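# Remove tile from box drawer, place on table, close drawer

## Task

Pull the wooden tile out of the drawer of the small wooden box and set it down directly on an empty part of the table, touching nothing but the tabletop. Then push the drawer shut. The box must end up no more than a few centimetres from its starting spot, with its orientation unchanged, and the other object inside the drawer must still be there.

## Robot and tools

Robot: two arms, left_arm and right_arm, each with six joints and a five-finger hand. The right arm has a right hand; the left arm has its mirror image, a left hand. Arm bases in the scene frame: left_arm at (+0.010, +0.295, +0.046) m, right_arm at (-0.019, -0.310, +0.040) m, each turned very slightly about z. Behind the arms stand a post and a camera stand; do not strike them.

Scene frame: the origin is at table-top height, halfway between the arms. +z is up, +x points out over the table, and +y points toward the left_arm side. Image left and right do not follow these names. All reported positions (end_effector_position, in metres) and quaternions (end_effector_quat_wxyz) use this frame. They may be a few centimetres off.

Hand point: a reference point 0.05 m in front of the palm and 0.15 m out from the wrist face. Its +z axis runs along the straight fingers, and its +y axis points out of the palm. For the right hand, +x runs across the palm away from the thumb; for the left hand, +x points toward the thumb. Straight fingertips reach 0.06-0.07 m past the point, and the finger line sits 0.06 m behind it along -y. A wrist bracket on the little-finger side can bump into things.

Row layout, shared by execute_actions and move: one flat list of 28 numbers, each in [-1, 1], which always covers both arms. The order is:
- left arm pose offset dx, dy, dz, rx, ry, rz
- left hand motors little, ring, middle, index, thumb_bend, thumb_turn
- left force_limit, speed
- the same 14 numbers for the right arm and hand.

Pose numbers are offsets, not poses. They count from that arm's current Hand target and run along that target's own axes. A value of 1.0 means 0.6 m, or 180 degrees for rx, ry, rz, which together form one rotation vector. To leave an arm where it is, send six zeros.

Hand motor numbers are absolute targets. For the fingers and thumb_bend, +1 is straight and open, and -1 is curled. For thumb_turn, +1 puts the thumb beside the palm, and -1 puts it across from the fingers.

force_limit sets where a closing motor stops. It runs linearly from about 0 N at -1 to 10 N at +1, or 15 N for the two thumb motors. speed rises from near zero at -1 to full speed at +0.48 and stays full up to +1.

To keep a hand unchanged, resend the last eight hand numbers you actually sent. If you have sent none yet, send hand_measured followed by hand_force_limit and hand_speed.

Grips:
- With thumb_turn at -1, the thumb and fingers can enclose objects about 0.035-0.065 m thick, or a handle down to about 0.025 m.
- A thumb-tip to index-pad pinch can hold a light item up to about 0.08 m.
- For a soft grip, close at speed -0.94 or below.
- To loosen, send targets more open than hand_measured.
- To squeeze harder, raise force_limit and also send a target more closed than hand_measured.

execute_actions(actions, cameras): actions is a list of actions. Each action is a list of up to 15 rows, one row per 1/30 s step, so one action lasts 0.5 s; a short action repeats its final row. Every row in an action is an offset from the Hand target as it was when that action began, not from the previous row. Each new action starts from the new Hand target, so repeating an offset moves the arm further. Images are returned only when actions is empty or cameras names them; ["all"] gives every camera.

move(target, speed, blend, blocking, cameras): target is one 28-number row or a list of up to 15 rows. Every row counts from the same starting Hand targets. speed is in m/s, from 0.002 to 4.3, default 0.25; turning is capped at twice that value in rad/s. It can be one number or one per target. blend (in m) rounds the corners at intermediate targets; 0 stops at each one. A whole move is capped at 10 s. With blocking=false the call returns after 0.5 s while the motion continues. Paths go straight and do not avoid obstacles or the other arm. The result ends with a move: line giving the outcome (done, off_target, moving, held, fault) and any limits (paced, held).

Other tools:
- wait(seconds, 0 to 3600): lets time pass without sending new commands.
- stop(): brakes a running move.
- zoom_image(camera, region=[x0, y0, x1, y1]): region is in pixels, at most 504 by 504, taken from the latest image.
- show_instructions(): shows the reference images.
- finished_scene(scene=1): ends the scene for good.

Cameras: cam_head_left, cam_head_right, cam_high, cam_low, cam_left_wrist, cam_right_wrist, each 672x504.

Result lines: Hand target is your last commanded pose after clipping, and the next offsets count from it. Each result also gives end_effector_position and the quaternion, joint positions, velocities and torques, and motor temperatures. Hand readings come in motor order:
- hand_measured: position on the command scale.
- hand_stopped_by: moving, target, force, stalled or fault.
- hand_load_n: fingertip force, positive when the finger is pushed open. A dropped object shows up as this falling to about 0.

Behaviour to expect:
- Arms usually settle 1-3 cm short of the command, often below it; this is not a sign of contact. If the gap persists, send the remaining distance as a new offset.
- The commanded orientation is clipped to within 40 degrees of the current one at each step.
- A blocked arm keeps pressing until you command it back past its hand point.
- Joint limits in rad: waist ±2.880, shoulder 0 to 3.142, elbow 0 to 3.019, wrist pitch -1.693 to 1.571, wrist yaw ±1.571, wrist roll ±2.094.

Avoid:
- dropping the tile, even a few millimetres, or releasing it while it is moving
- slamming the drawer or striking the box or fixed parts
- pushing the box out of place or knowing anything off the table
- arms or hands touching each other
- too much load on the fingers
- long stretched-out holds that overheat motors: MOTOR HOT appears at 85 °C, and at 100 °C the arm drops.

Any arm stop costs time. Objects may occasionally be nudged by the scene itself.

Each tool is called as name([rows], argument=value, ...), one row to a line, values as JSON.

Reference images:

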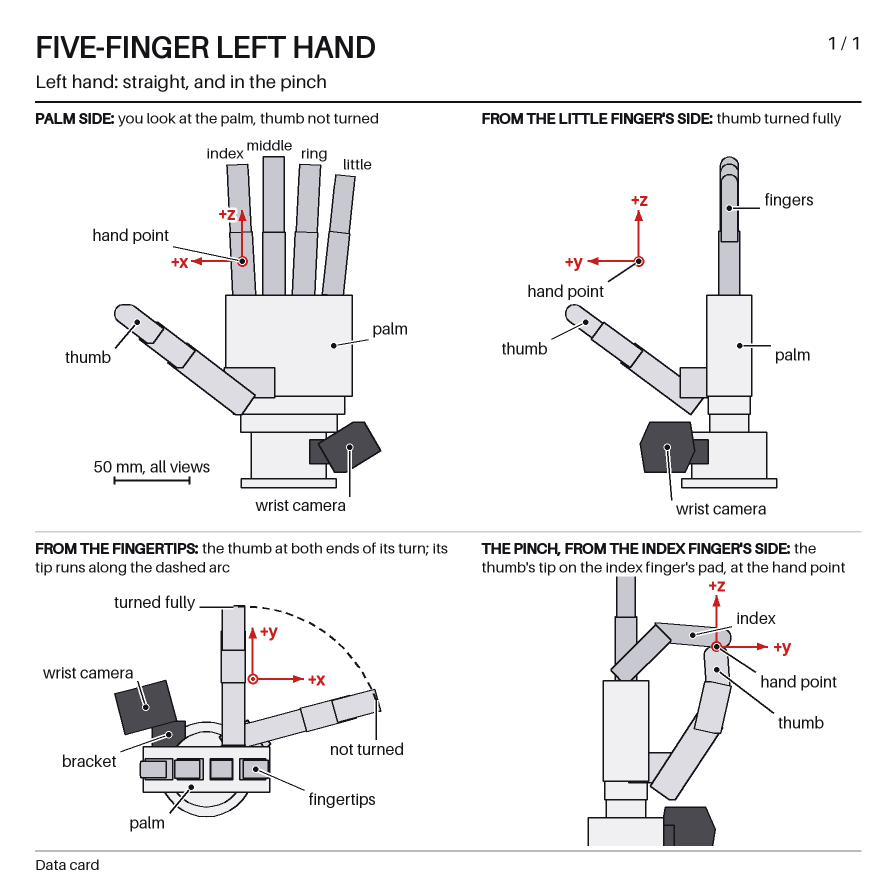

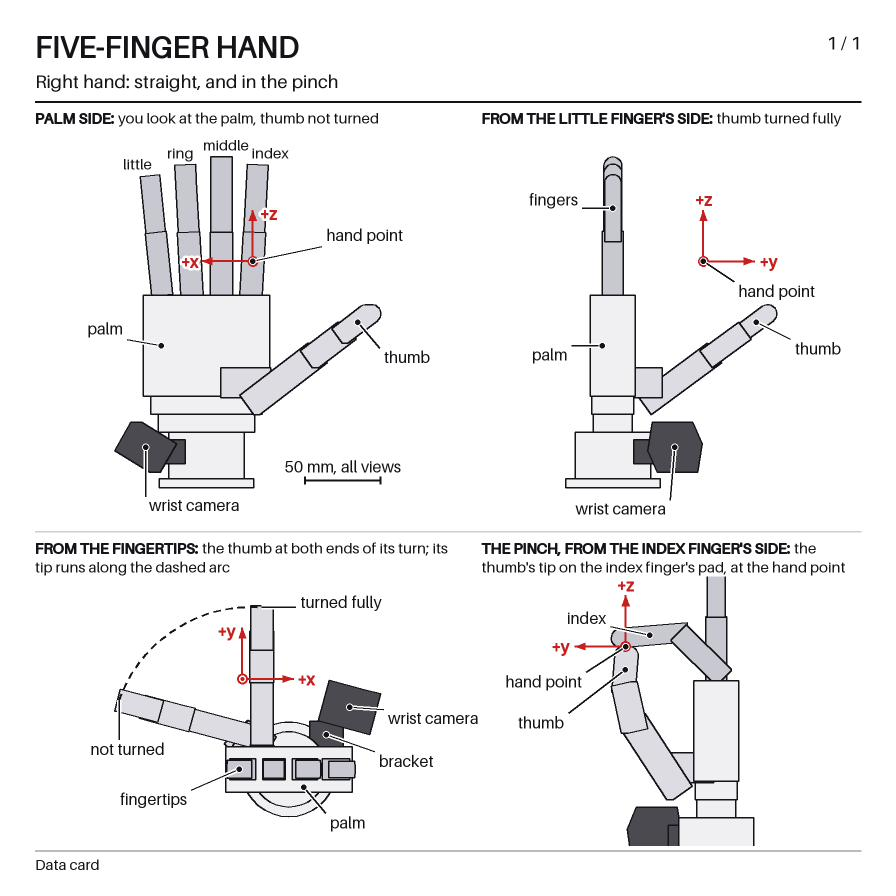

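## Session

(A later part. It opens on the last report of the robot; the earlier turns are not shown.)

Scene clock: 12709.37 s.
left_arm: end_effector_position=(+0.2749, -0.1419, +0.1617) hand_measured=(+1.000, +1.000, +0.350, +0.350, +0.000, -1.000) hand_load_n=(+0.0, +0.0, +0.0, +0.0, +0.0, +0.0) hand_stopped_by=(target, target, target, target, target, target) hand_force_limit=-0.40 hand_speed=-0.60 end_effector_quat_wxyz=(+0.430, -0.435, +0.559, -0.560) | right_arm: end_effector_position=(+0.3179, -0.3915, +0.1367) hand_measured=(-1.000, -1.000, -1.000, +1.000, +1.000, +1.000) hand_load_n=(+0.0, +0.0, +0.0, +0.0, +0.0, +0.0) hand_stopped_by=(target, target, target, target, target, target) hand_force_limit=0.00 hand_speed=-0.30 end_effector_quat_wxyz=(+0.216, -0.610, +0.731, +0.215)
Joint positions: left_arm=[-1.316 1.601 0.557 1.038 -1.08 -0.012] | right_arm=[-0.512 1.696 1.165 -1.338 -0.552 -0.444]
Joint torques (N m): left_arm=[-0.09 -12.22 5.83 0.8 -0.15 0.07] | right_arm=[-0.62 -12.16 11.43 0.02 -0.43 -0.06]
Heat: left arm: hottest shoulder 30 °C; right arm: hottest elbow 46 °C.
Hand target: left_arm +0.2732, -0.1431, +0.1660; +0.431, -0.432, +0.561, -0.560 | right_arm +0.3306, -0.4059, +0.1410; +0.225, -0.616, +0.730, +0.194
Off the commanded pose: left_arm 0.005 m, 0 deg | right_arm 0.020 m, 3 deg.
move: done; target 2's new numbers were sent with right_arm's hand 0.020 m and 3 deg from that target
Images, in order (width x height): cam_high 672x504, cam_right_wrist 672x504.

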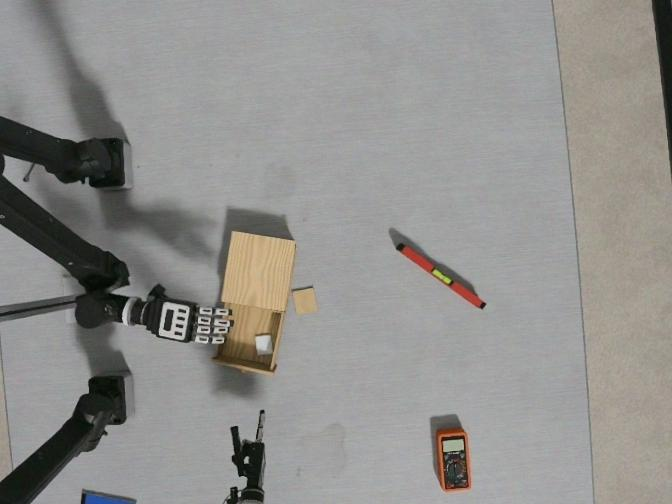

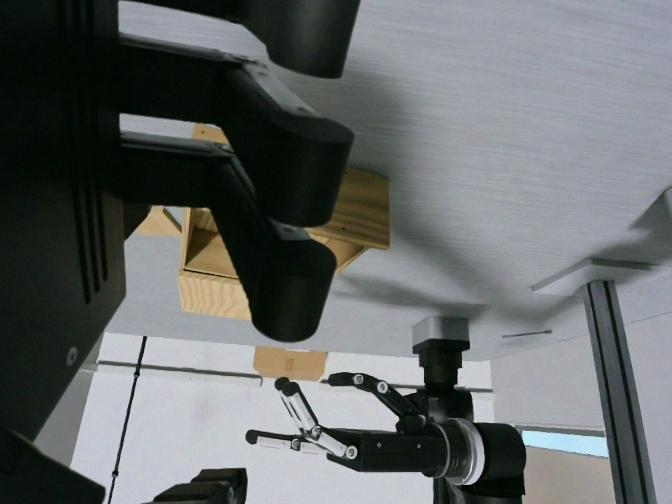

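move([
  [0,0,0,0,0,0,1,1,0.35,0.35,0,-1,-0.4,-0.6,-0.0735,0.0059,0.133,0,0,0,-1,-1,-1,1,1,1,0,-0.3],
], speed=0.08, cameras=["cam_right_wrist","cam_high","cam_head_right"])

zoom_image(camera="cam_high", region=[180, 280, 340, 440])

Scene clock: 12732.40 s.
left_arm: end_effector_position=(+0.2749, -0.1419, +0.1617) hand_measured=(+1.000, +1.000, +0.350, +0.350, +0.000, -1.000) hand_load_n=(+0.0, +0.0, +0.0, +0.0, +0.0, +0.0) hand_stopped_by=(target, target, target, target, target, target) hand_force_limit=-0.40 hand_speed=-0.60 end_effector_quat_wxyz=(+0.430, -0.435, +0.559, -0.560) | right_arm: end_effector_position=(+0.3385, -0.3297, +0.0955) hand_measured=(-1.000, -1.000, -1.000, +1.000, +1.000, +1.000) hand_load_n=(+0.0, +0.0, +0.0, +0.0, +0.0, +0.0) hand_stopped_by=(target, target, target, target, target, target) hand_force_limit=0.00 hand_speed=-0.30 end_effector_quat_wxyz=(+0.222, -0.614, +0.731, +0.200)
Joint positions: left_arm=[-1.316 1.601 0.557 1.038 -1.08 -0.012] | right_arm=[-0.365 1.696 1.054 -1.1 -0.585 -0.269]
Joint torques (N m): left_arm=[-0.09 -12.22 5.78 0.85 -0.16 0.08] | right_arm=[1.32 -13.74 7.32 0.27 -0.57 0.15]
Heat: left arm: hottest shoulder 30 °C; right arm: hottest elbow 46 °C.
Hand target: left_arm +0.2732, -0.1431, +0.1660; +0.431, -0.432, +0.561, -0.560 | right_arm +0.3405, -0.3248, +0.1003; +0.225, -0.615, +0.730, +0.194
Off the commanded pose: left_arm 0.005 m, 0 deg | right_arm 0.007 m, 1 deg.
move: done
Images, in order (width x height): cam_head_right 672x504, cam_high 672x504, cam_right_wrist 672x504.

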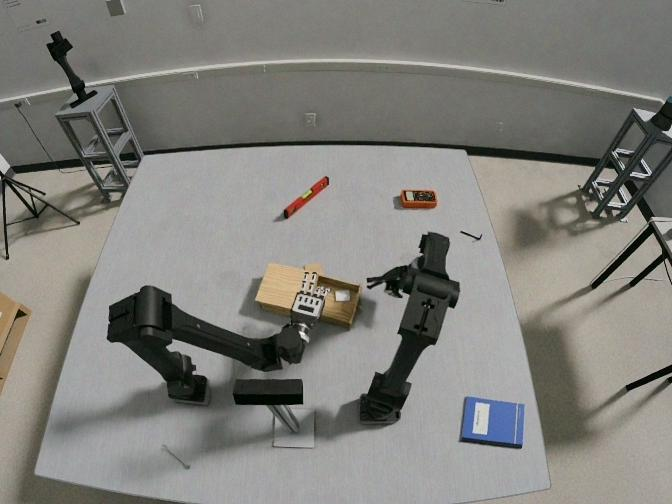

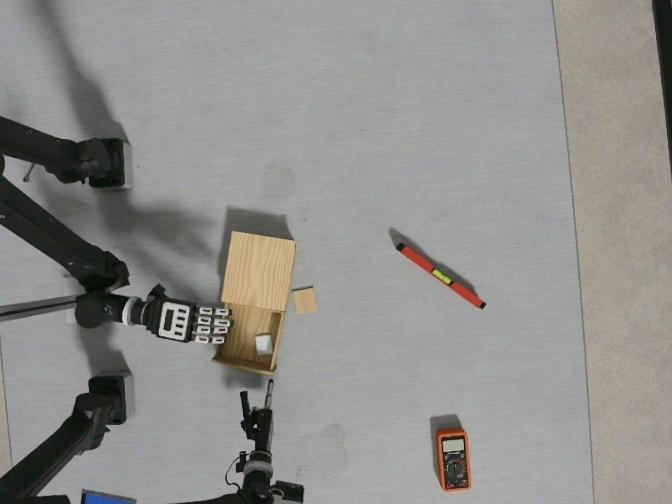

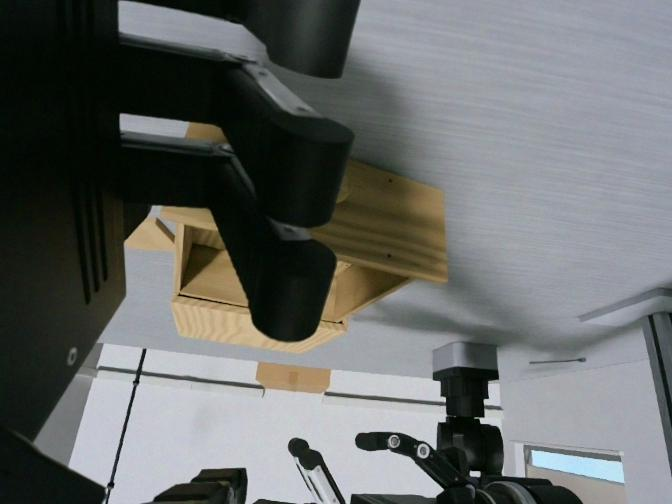

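Scaled by 3.150 from the camera's image (finer frame: 960x720).

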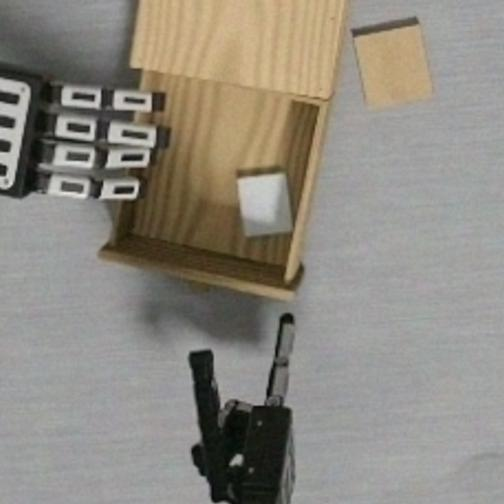

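move([
  [0,0,0,0,0,0,1,1,0.35,0.35,0,-1,-0.4,-0.6,-0.0008,0.0389,0.0173,0,0,0,-1,-1,-1,1,1,1,0,-0.3],
], speed=0.05, cameras=["cam_right_wrist","cam_high"])

zoom_image(camera="cam_high", region=[180, 280, 340, 440])

Scene clock: 12745.47 s.
left_arm: end_effector_position=(+0.2749, -0.1419, +0.1617) hand_measured=(+1.000, +1.000, +0.350, +0.350, +0.000, -1.000) hand_load_n=(+0.0, +0.0, +0.0, +0.0, +0.0, -0.5) hand_stopped_by=(target, target, target, target, target, target) hand_force_limit=-0.40 hand_speed=-0.60 end_effector_quat_wxyz=(+0.430, -0.435, +0.559, -0.560) | right_arm: end_effector_position=(+0.3165, -0.3193, +0.0879) hand_measured=(-1.000, -1.000, -1.000, +1.000, +1.000, +1.000) hand_load_n=(+0.0, +0.0, +0.5, +0.0, +0.0, -0.5) hand_stopped_by=(target, target, target, target, target, target) hand_force_limit=0.00 hand_speed=-0.30 end_effector_quat_wxyz=(+0.222, -0.614, +0.731, +0.199)
Joint positions: left_arm=[-1.316 1.601 0.557 1.038 -1.08 -0.012] | right_arm=[-0.362 1.655 0.973 -1.057 -0.585 -0.265]
Joint torques (N m): left_arm=[-0.09 -12.28 5.75 0.81 -0.15 0.07] | right_arm=[1.38 -12.81 7.08 0.23 -0.58 0.17]
Heat: left arm: hottest shoulder 30 °C; right arm: hottest elbow 45 °C.
Hand target: left_arm +0.2732, -0.1431, +0.1660; +0.431, -0.432, +0.561, -0.560 | right_arm +0.3185, -0.3147, +0.0922; +0.225, -0.615, +0.730, +0.194
Off the commanded pose: left_arm 0.005 m, 0 deg | right_arm 0.007 m, 1 deg.
move: done
Images, in order (width x height): cam_high 672x504, cam_right_wrist 672x504.

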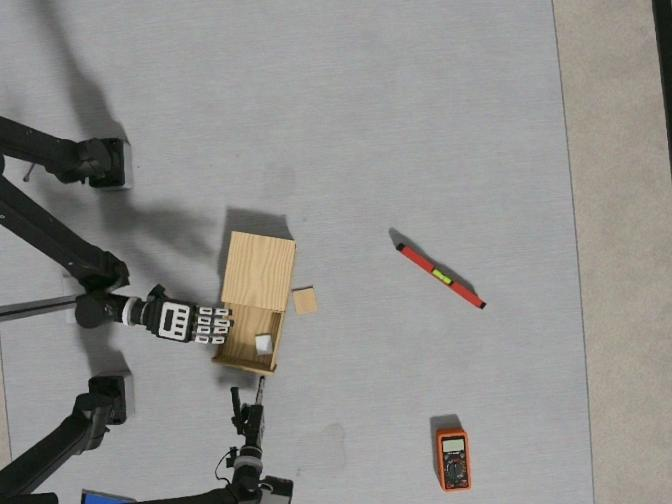

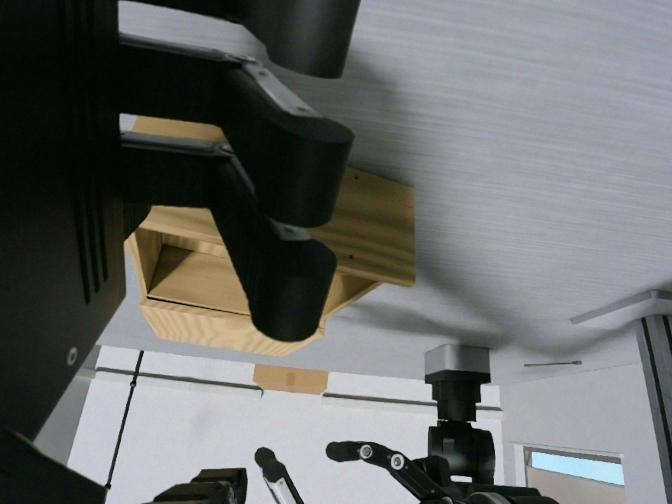

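Scaled by 3.150 from the camera's image (finer frame: 960x720).

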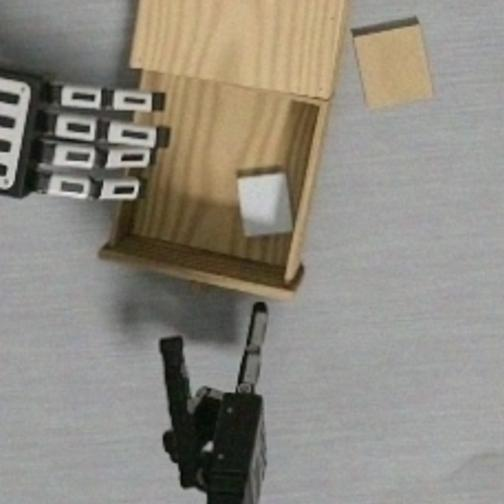

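move([
  [0,0,0,0,0,0,1,1,0.35,0.35,0,-1,-0.4,-0.6,-0.0217,0,0.0148,0,0,0,-1,-1,-1,1,1,1,0,-0.3],
], speed=0.03, cameras=["cam_right_wrist","cam_high"])

zoom_image(camera="cam_high", region=[180, 220, 340, 380])

Scene clock: 12756.70 s.
left_arm: end_effector_position=(+0.2749, -0.1419, +0.1617) hand_measured=(+1.000, +1.000, +0.350, +0.350, +0.000, -1.000) hand_load_n=(+0.0, +0.0, +0.0, +0.0, +0.0, +0.5) hand_stopped_by=(target, target, target, target, target, target) hand_force_limit=-0.40 hand_speed=-0.60 end_effector_quat_wxyz=(+0.430, -0.435, +0.559, -0.560) | right_arm: end_effector_position=(+0.3200, -0.3053, +0.0881) hand_measured=(-1.000, -1.000, -1.000, +1.000, +1.000, +1.000) hand_load_n=(+0.0, +0.5, +0.0, +0.0, +0.0, +0.0) hand_stopped_by=(target, target, target, target, target, target) hand_force_limit=0.00 hand_speed=-0.30 end_effector_quat_wxyz=(+0.223, -0.613, +0.732, +0.198)
Joint positions: left_arm=[-1.316 1.601 0.557 1.038 -1.08 -0.012] | right_arm=[-0.326 1.644 0.961 -1.029 -0.591 -0.22]
Joint torques (N m): left_arm=[-0.26 -12.16 5.78 0.83 -0.14 0.07] | right_arm=[1.61 -12.69 7.01 0.31 -0.6 0.17]
Heat: left arm: hottest shoulder 29 °C; right arm: hottest elbow 44 °C.
Hand target: left_arm +0.2732, -0.1431, +0.1660; +0.431, -0.432, +0.561, -0.560 | right_arm +0.3211, -0.2991, +0.0923; +0.225, -0.616, +0.730, +0.194
Off the commanded pose: left_arm 0.005 m, 0 deg | right_arm 0.007 m, 1 deg.
move: done
Images, in order (width x height): cam_high 672x504, cam_right_wrist 672x504.

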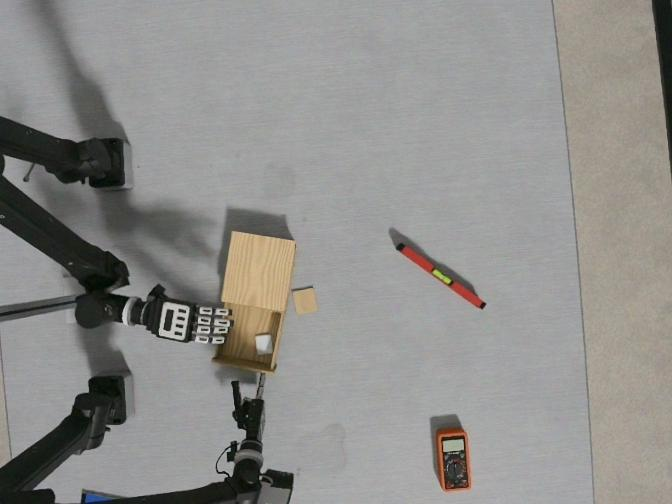

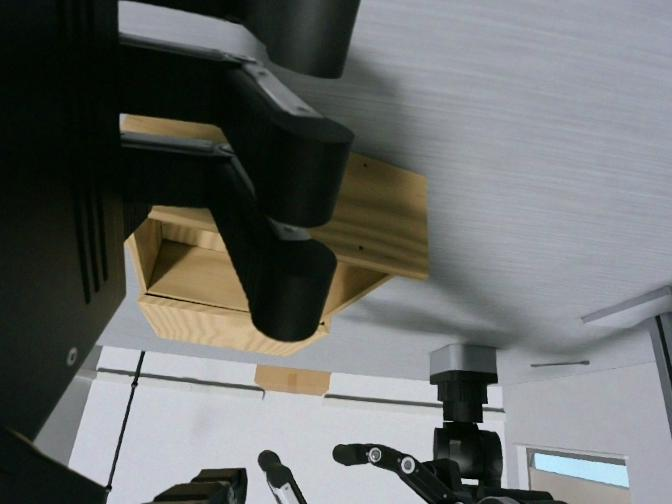

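Scaled by 3.150 from the camera's image (finer frame: 960x720).

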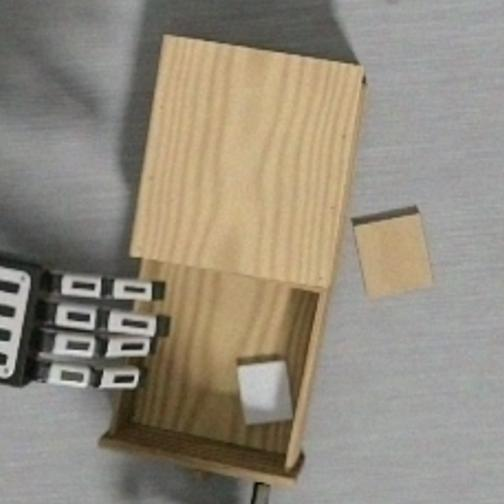

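move([
  [0,0,0,0,0,0,1,1,0.35,0.35,0,-1,-0.4,-0.6,-0.0145,0,0.0099,0,0,0,-1,-1,-1,1,1,1,0,-0.3],
], speed=0.03, cameras=["cam_right_wrist","cam_high"])

zoom_image(camera="cam_high", region=[180, 220, 340, 380])

zoom_image(camera="cam_right_wrist", region=[110, 170, 350, 370])

Scene clock: 12768.33 s.
left_arm: end_effector_position=(+0.2749, -0.1419, +0.1617) hand_measured=(+1.000, +1.000, +0.350, +0.350, +0.000, -1.000) hand_load_n=(+0.0, +0.0, +0.0, +0.0, +0.0, +0.0) hand_stopped_by=(target, target, target, target, target, target) hand_force_limit=-0.40 hand_speed=-0.60 end_effector_quat_wxyz=(+0.430, -0.435, +0.559, -0.560) | right_arm: end_effector_position=(+0.3219, -0.2963, +0.0882) hand_measured=(-1.000, -1.000, -1.000, +1.000, +1.000, +1.000) hand_load_n=(+0.0, +0.5, +0.0, -0.5, +0.0, +0.0) hand_stopped_by=(target, target, target, target, target, target) hand_force_limit=0.00 hand_speed=-0.30 end_effector_quat_wxyz=(+0.222, -0.613, +0.733, +0.196)
Joint positions: left_arm=[-1.316 1.601 0.557 1.038 -1.08 -0.012] | right_arm=[-0.303 1.635 0.953 -1.011 -0.591 -0.189]
Joint torques (N m): left_arm=[-0.15 -12.22 5.76 0.81 -0.14 0.08] | right_arm=[1.79 -12.45 7.01 0.29 -0.7 0.25]
Heat: left arm: hottest shoulder 29 °C; right arm: hottest elbow 44 °C.
Hand target: left_arm +0.2732, -0.1431, +0.1660; +0.431, -0.432, +0.561, -0.560 | right_arm +0.3229, -0.2888, +0.0924; +0.225, -0.616, +0.730, +0.194
Off the commanded pose: left_arm 0.005 m, 0 deg | right_arm 0.009 m, 1 deg.
move: done
Images, in order (width x height): cam_high 672x504, cam_right_wrist 672x504.

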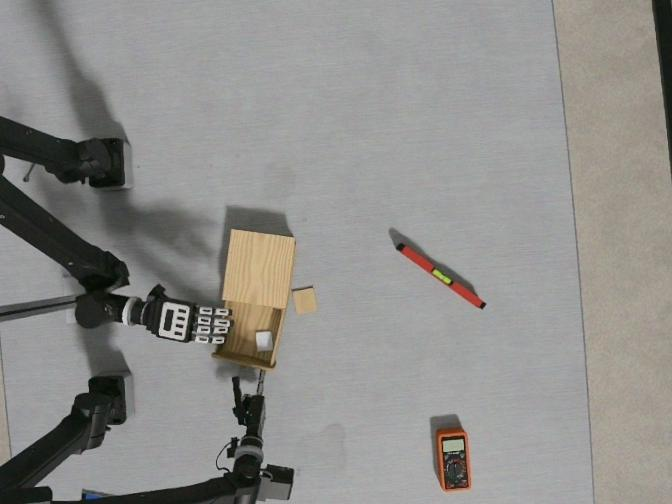

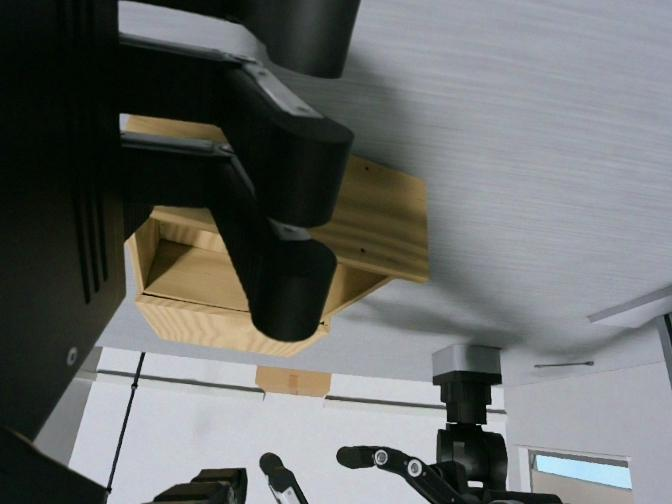

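Scaled by 3.150 from the camera's image (finer frame: 960x720).

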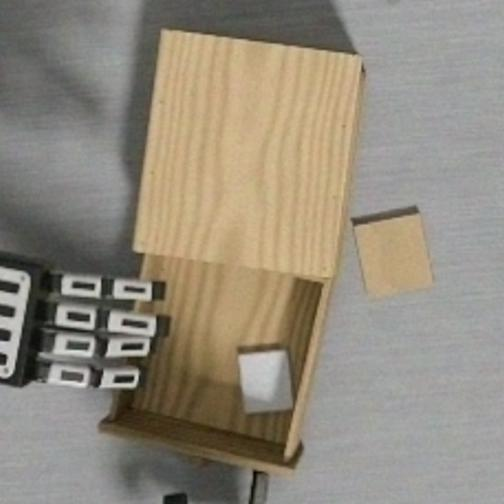

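Scaled by 2.100 from the camera's image (finer frame: 960x720).

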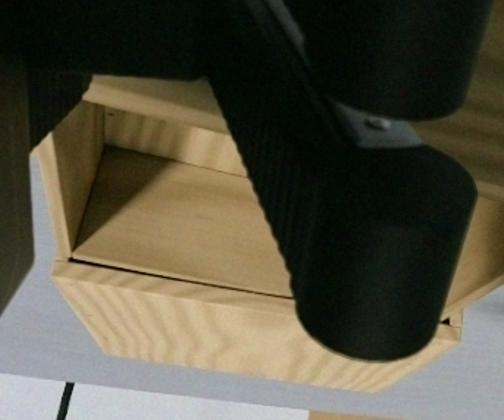

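zoom_image(camera="cam_high", region=[200, 290, 300, 370])

zoom_image(camera="cam_right_wrist", region=[130, 200, 230, 320])

Scaled by 5.040 from the camera's image (finer frame: 960x720).

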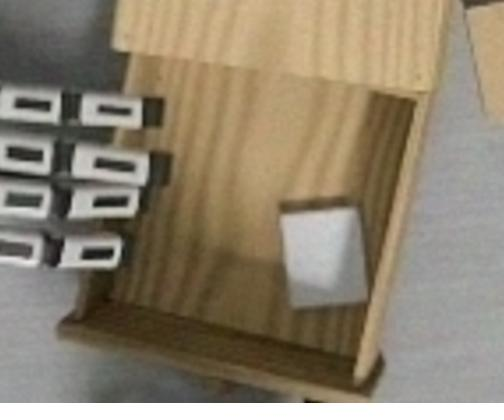

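Scaled by 4.200 from the camera's image (finer frame: 960x720).

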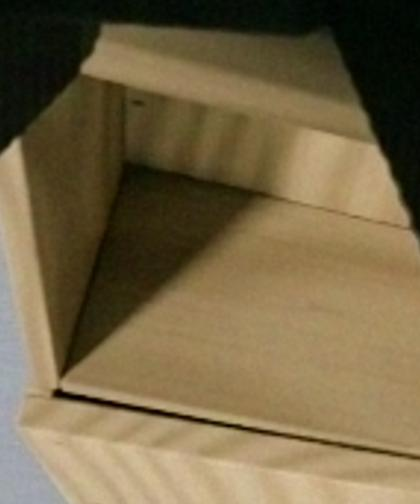

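zoom_image(camera="cam_right_wrist", region=[125, 270, 185, 320])

zoom_image(camera="cam_right_wrist", region=[290, 290, 360, 350])

Scaled by 8.400 from the camera's image (finer frame: 960x720).

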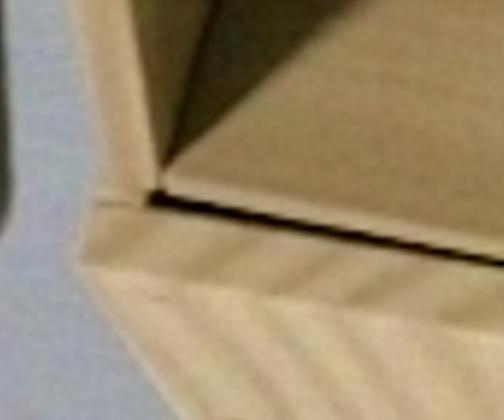

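Scaled by 7.200 from the camera's image (finer frame: 960x720).

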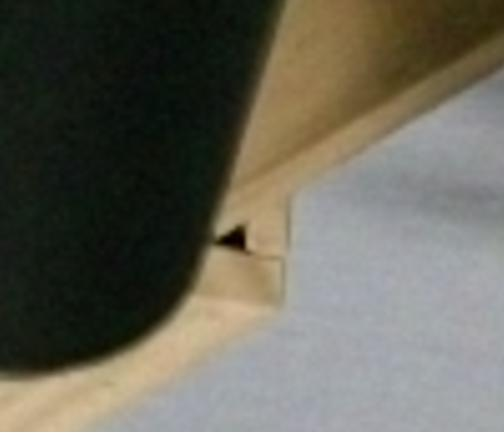

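zoom_image(camera="cam_right_wrist", region=[300, 230, 440, 350])

Scaled by 3.600 from the camera's image (finer frame: 960x720).

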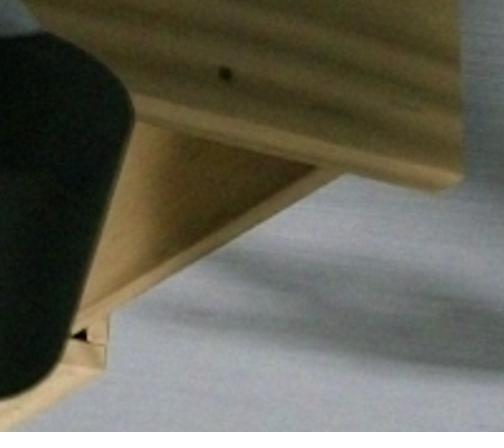

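move([
  [0.0142,0.12,-0.0087,0,-0.008,0,1,1,0.35,0.35,0,-1,-0.4,-0.6,0,0,0,0,0,0,-1,-1,-1,1,1,1,0,-0.3],
  [0.0142,0.21,-0.0087,0,-0.008,0,1,1,0.35,0.35,0,-1,-0.4,-0.6,0,0,0,0,0,0,-1,-1,-1,1,1,1,0,-0.3],
], speed=0.06, cameras=["cam_left_wrist","cam_high"])

zoom_image(camera="cam_left_wrist", region=[50, 0, 370, 240])

Scene clock: 12892.67 s.
left_arm: end_effector_position=(+0.2684, -0.1408, +0.0395) hand_measured=(+1.000, +1.000, +0.350, +0.350, +0.000, -1.000) hand_load_n=(+0.0, +0.0, +0.0, +0.0, +0.0, +0.0) hand_stopped_by=(target, target, target, target, target, target) hand_force_limit=-0.40 hand_speed=-0.60 end_effector_quat_wxyz=(+0.442, -0.439, +0.560, -0.546) | right_arm: end_effector_position=(+0.3220, -0.2962, +0.0882) hand_measured=(-1.000, -1.000, -1.000, +1.000, +1.000, +1.000) hand_load_n=(+0.0, +0.0, +0.0, -0.5, +0.0, +0.0) hand_stopped_by=(target, target, target, target, target, target) hand_force_limit=0.00 hand_speed=-0.30 end_effector_quat_wxyz=(+0.222, -0.613, +0.733, +0.196)
Joint positions: left_arm=[-1.342 2.038 0.583 1.425 -1.137 -0.012] | right_arm=[-0.303 1.635 0.953 -1.011 -0.591 -0.189]
Joint torques (N m): left_arm=[-0.44 -12.28 3.47 1.83 -0.16 0.05] | right_arm=[1.73 -12.51 7.01 0.35 -0.7 0.2]
Motor temperatures (°C): left_arm=[26 29 29 28 25 29] | right_arm=[29 34 40 24 27 29]
Heat: left arm: hottest shoulder 29 °C; right arm: hottest elbow 40 °C.
Hand target: left_arm +0.2657, -0.1501, +0.0400; +0.438, -0.439, +0.555, -0.554 | right_arm +0.3229, -0.2888, +0.0924; +0.225, -0.616, +0.730, +0.194
Off the commanded pose: left_arm 0.010 m, 1 deg | right_arm 0.009 m, 1 deg.
move: done
Images, in order (width x height): cam_high 672x504, cam_left_wrist 672x504.

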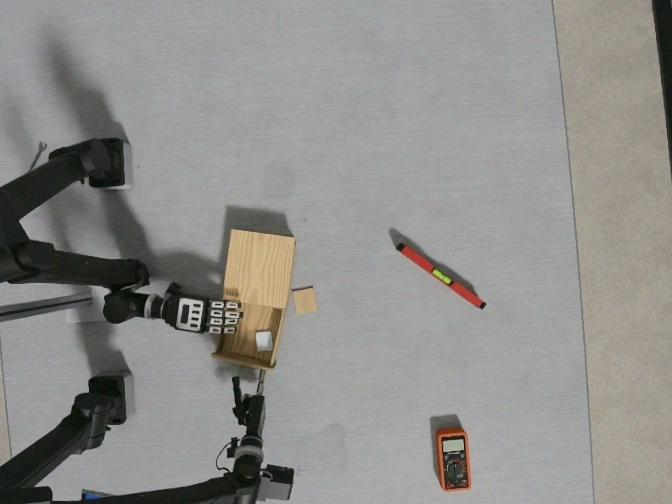

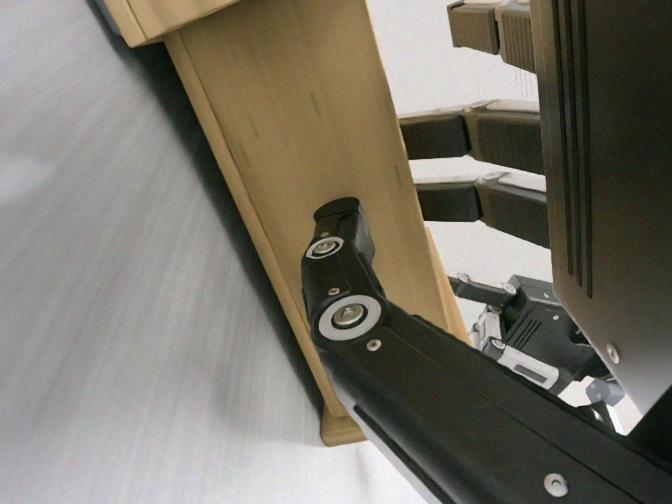

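Scaled by 1.575 from the camera's image (finer frame: 960x720).

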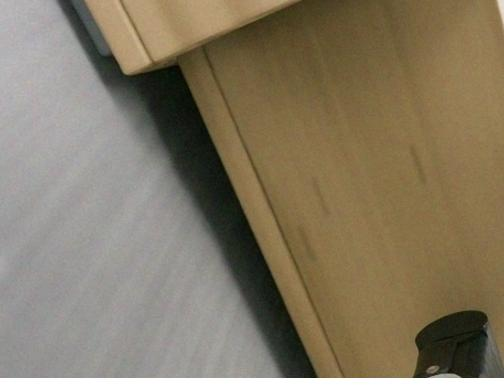

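move([
  [0,0,0,0,0,0,1,1,0.35,0.35,0,-1,-0.4,-0.6,0.0286,-0.003,-0.0195,0,0,0,-1,-1,-1,1,1,1,0,-0.3],
  [0,0,0,0,0,0,1,1,-0.25,-0.25,0,-1,0,-0.92,0.0286,-0.003,-0.0195,0,0,0,-1,-1,-1,1,1,1,0,-0.3],
], speed=0.06, cameras=["cam_left_wrist","cam_high","cam_right_wrist"])

zoom_image(camera="cam_left_wrist", region=[80, 0, 200, 80])

Scene clock: 12906.43 s.
left_arm: end_effector_position=(+0.2688, -0.1419, +0.0411) hand_measured=(+1.000, +1.000, -0.156, -0.186, +0.000, -1.000) hand_load_n=(+0.0, +0.0, +4.0, +4.5, +2.0, +1.5) hand_stopped_by=(target, target, force, force, target, target) hand_force_limit=0.00 hand_speed=-0.92 end_effector_quat_wxyz=(+0.441, -0.441, +0.557, -0.549) | right_arm: end_effector_position=(+0.3161, -0.3021, +0.0891) hand_measured=(-1.000, -1.000, -1.000, +1.000, +1.000, +1.000) hand_load_n=(+0.0, +0.0, +0.0, +0.0, +0.0, +0.0) hand_stopped_by=(target, target, target, target, target, target) hand_force_limit=0.00 hand_speed=-0.30 end_effector_quat_wxyz=(+0.220, -0.615, +0.730, +0.200)
Joint positions: left_arm=[-1.342 2.038 0.585 1.431 -1.139 -0.012] | right_arm=[-0.32 1.635 0.953 -1.034 -0.588 -0.22]
Joint torques (N m): left_arm=[-0.56 -12.57 3.34 1.77 -0.07 0.06] | right_arm=[-0.62 -10.99 8.91 -0.29 -0.54 -0.07]
Heat: left arm: hottest shoulder 29 °C; right arm: hottest elbow 40 °C.
Hand target: left_arm +0.2656, -0.1501, +0.0400; +0.438, -0.439, +0.555, -0.555 | right_arm +0.3212, -0.3096, +0.0923; +0.225, -0.616, +0.730, +0.194
Off the commanded pose: left_arm 0.009 m, 1 deg | right_arm 0.010 m, 1 deg.
move: done
Images, in order (width x height): cam_high 672x504, cam_left_wrist 672x504, cam_right_wrist 672x504.

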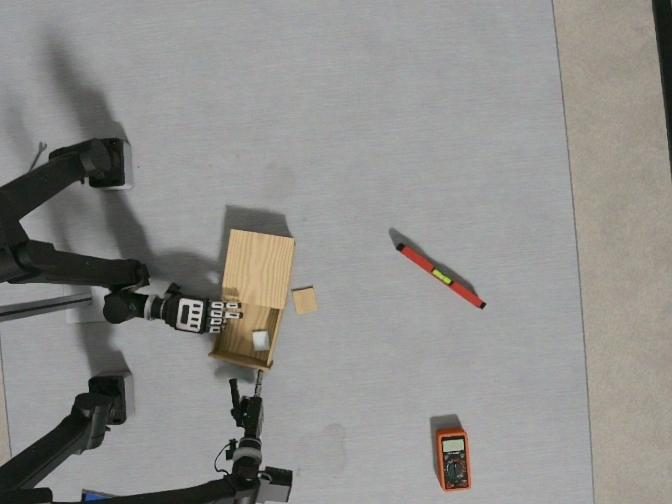

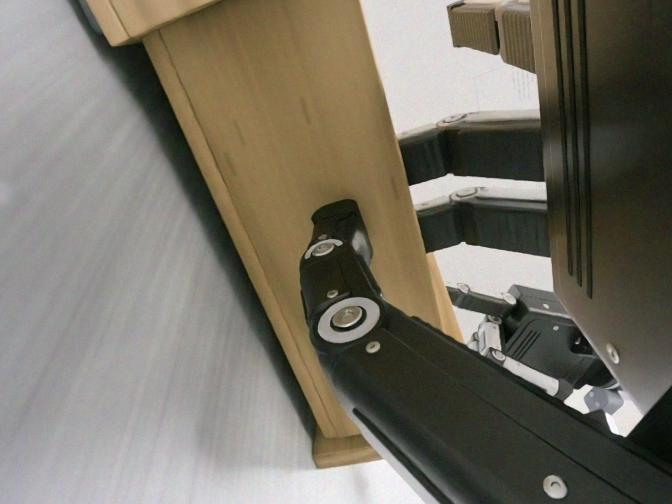

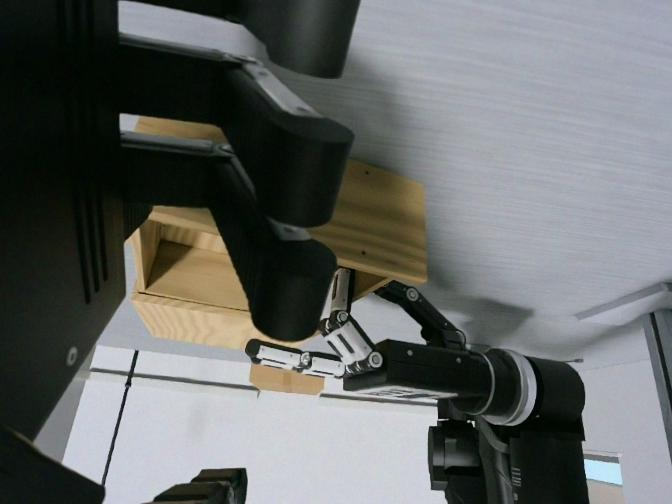

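Scaled by 4.200 from the camera's image (finer frame: 960x720).

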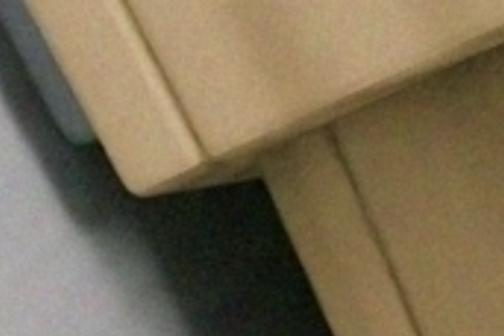

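zoom_image(camera="cam_right_wrist", region=[120, 265, 180, 315])

zoom_image(camera="cam_high", region=[200, 290, 300, 370])

Scaled by 8.400 from the camera's image (finer frame: 960x720).

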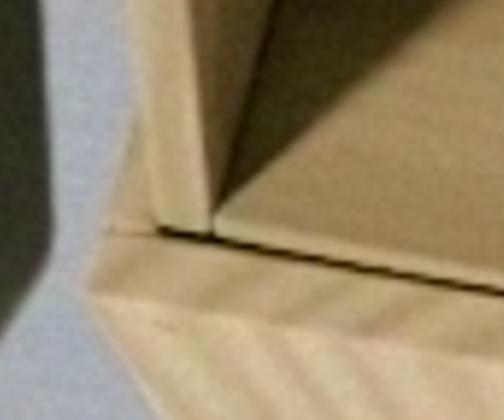

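Scaled by 5.040 from the camera's image (finer frame: 960x720).

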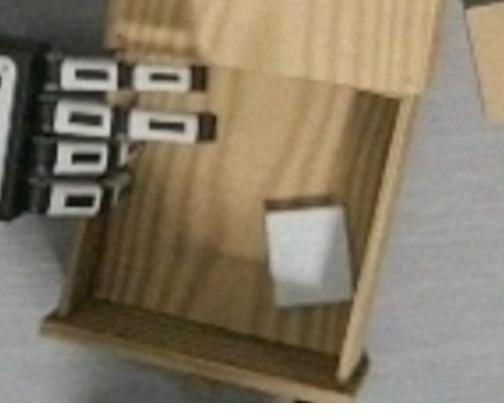

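move([
  [0,0,0,0,0,0,1,1,0.35,0.35,0,-1,-0.4,-0.6,-0.0038,-0.0263,0.0022,0,0,0,-1,-1,-1,1,1,1,0,-0.3],
], speed=0.06, cameras=["cam_left_wrist","cam_high","cam_right_wrist"])

zoom_image(camera="cam_right_wrist", region=[120, 265, 180, 315])

zoom_image(camera="cam_left_wrist", region=[80, 0, 200, 80])

Scene clock: 12988.03 s.
left_arm: end_effector_position=(+0.2679, -0.1423, +0.0410) hand_measured=(+1.000, +1.000, +0.350, +0.350, +0.000, -1.000) hand_load_n=(-0.5, +0.0, +0.0, +0.0, +0.5, +0.0) hand_stopped_by=(target, target, target, target, target, target) hand_force_limit=-0.40 hand_speed=-0.60 end_effector_quat_wxyz=(+0.441, -0.440, +0.557, -0.549) | right_arm: end_effector_position=(+0.3227, -0.3044, +0.0867) hand_measured=(-1.000, -1.000, -1.000, +1.000, +1.000, +1.000) hand_load_n=(+0.0, +0.0, +0.0, +0.0, +0.0, +0.0) hand_stopped_by=(target, target, target, target, target, target) hand_force_limit=0.00 hand_speed=-0.30 end_effector_quat_wxyz=(+0.219, -0.614, +0.731, +0.202)
Joint positions: left_arm=[-1.344 2.038 0.585 1.431 -1.139 -0.012] | right_arm=[-0.32 1.658 0.973 -1.036 -0.589 -0.22]
Joint torques (N m): left_arm=[-0.38 -12.57 3.32 1.76 -0.07 0.05] | right_arm=[0.32 -10.7 10.8 -0.28 -0.6 0.09]
Heat: left arm: hottest shoulder 30 °C; right arm: hottest elbow 41 °C.
Hand target: left_arm +0.2655, -0.1502, +0.0400; +0.438, -0.439, +0.555, -0.555 | right_arm +0.3372, -0.3097, +0.0924; +0.225, -0.616, +0.730, +0.194
Off the commanded pose: left_arm 0.008 m, 1 deg | right_arm 0.016 m, 1 deg.
move: off_target (right_arm)
Images, in order (width x height): cam_high 672x504, cam_left_wrist 672x504, cam_right_wrist 672x504.

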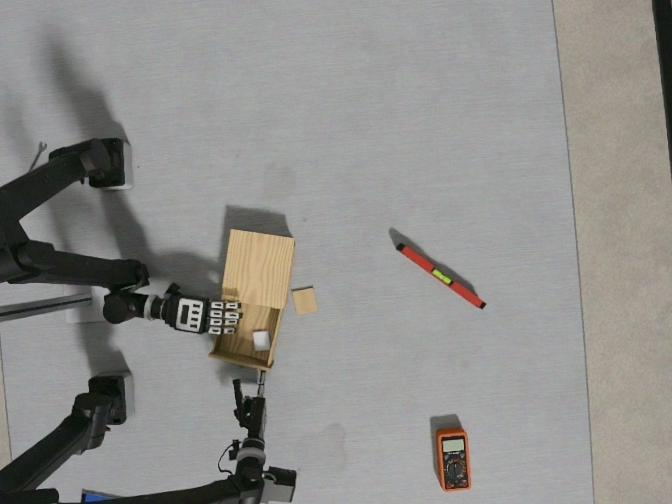

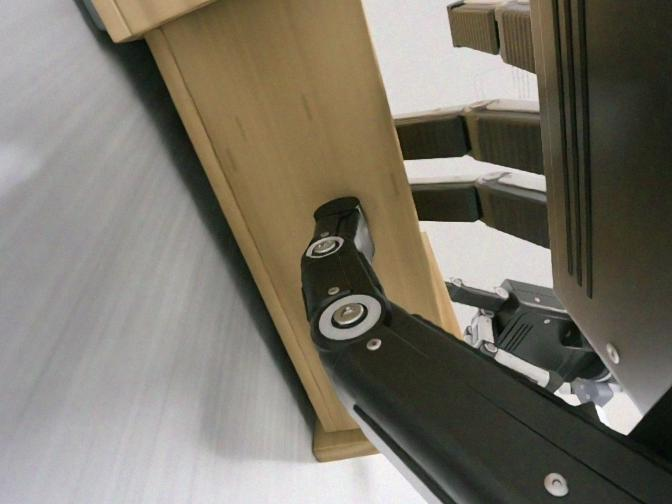

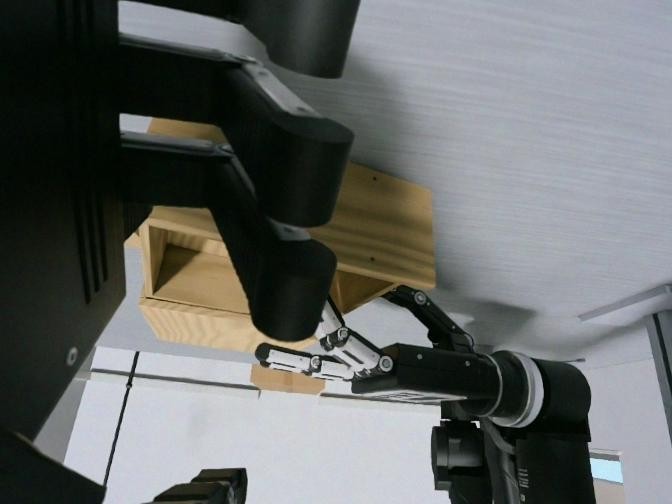

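Scaled by 8.400 from the camera's image (finer frame: 960x720).

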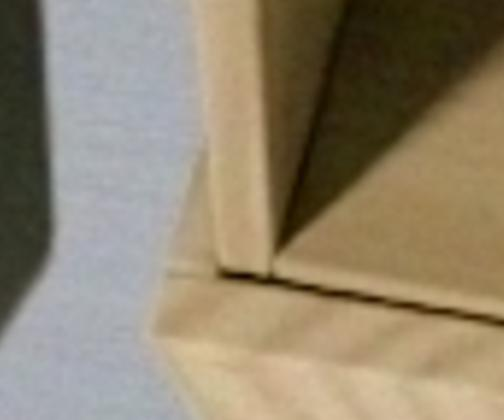

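Scaled by 4.200 from the camera's image (finer frame: 960x720).

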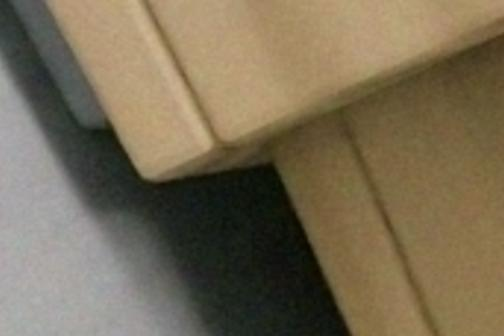

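move([
  [0,0,0,0,0,0,1,1,0.35,0.35,0,-1,-0.4,-0.6,-0.0194,0.0005,0.0133,0,0,0,-1,-1,-1,1,1,1,0,-0.3],
], speed=0.03, cameras=["cam_left_wrist","cam_high","cam_right_wrist"])

zoom_image(camera="cam_right_wrist", region=[120, 265, 180, 315])

zoom_image(camera="cam_high", region=[180, 220, 340, 400])

Scene clock: 12999.13 s.
left_arm: end_effector_position=(+0.2679, -0.1423, +0.0410) hand_measured=(+1.000, +1.000, +0.350, +0.350, +0.000, -1.000) hand_load_n=(+0.0, -0.5, +0.0, +0.5, +0.0, +0.0) hand_stopped_by=(target, target, target, target, target, target) hand_force_limit=-0.40 hand_speed=-0.60 end_effector_quat_wxyz=(+0.441, -0.440, +0.557, -0.549) | right_arm: end_effector_position=(+0.3260, -0.2983, +0.0872) hand_measured=(-1.000, -1.000, -1.000, +1.000, +1.000, +1.000) hand_load_n=(+0.0, +0.0, +0.0, +0.0, +0.0, -0.5) hand_stopped_by=(target, target, target, target, target, target) hand_force_limit=0.00 hand_speed=-0.30 end_effector_quat_wxyz=(+0.219, -0.611, +0.733, +0.204)
Joint positions: left_arm=[-1.344 2.038 0.585 1.431 -1.139 -0.012] | right_arm=[-0.305 1.658 0.973 -1.026 -0.593 -0.193]
Joint torques (N m): left_arm=[-0.26 -12.51 3.34 1.8 -0.07 0.06] | right_arm=[1.67 -11.52 9.76 0.31 -0.6 0.21]
Heat: left arm: hottest shoulder 30 °C; right arm: hottest elbow 42 °C.
Hand target: left_arm +0.2655, -0.1502, +0.0400; +0.438, -0.439, +0.555, -0.555 | right_arm +0.3393, -0.2957, +0.0924; +0.225, -0.616, +0.730, +0.194
Off the commanded pose: left_arm 0.008 m, 1 deg | right_arm 0.015 m, 1 deg.
move: off_target (right_arm)
Images, in order (width x height): cam_high 672x504, cam_left_wrist 672x504, cam_right_wrist 672x504.

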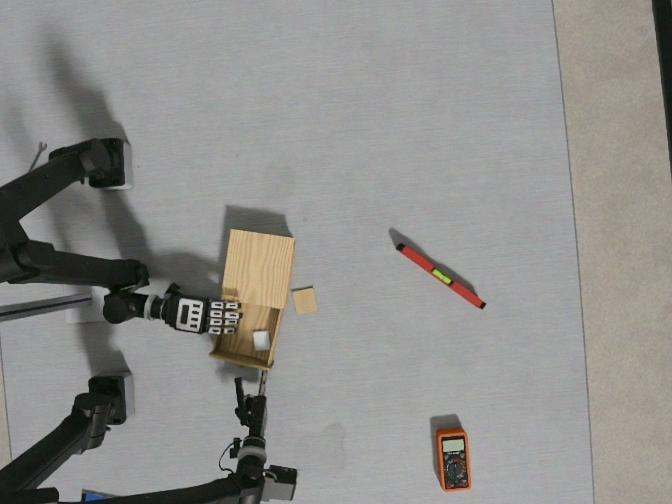

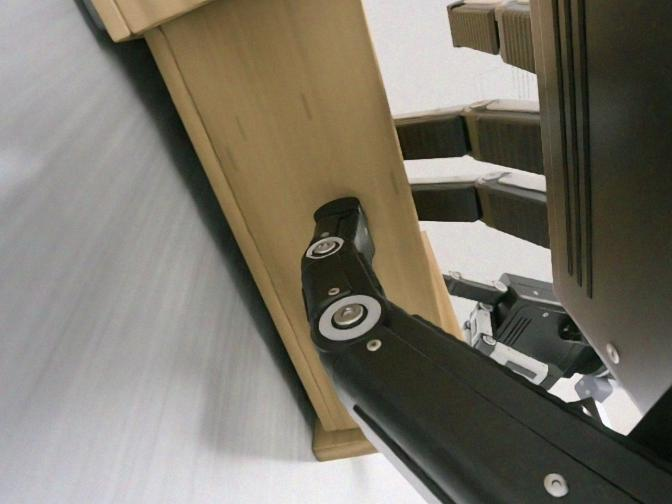

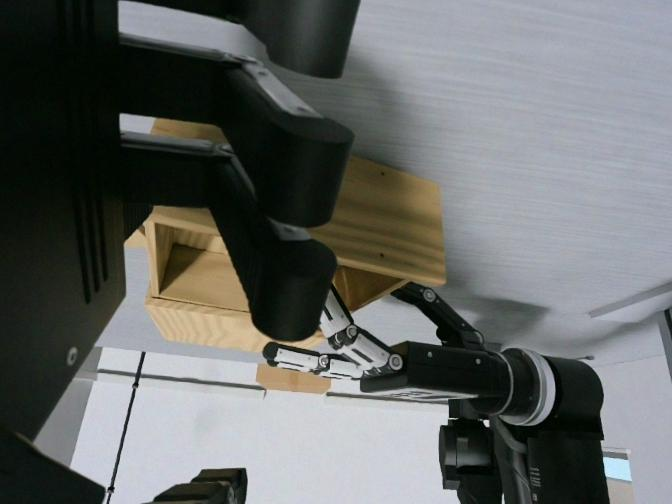

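Scaled by 8.400 from the camera's image (finer frame: 960x720).

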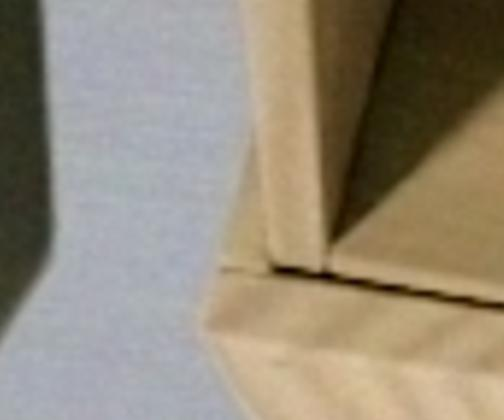

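Scaled by 2.800 from the camera's image (finer frame: 960x720).

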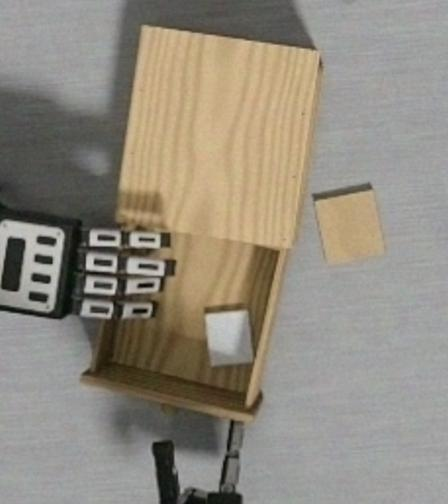

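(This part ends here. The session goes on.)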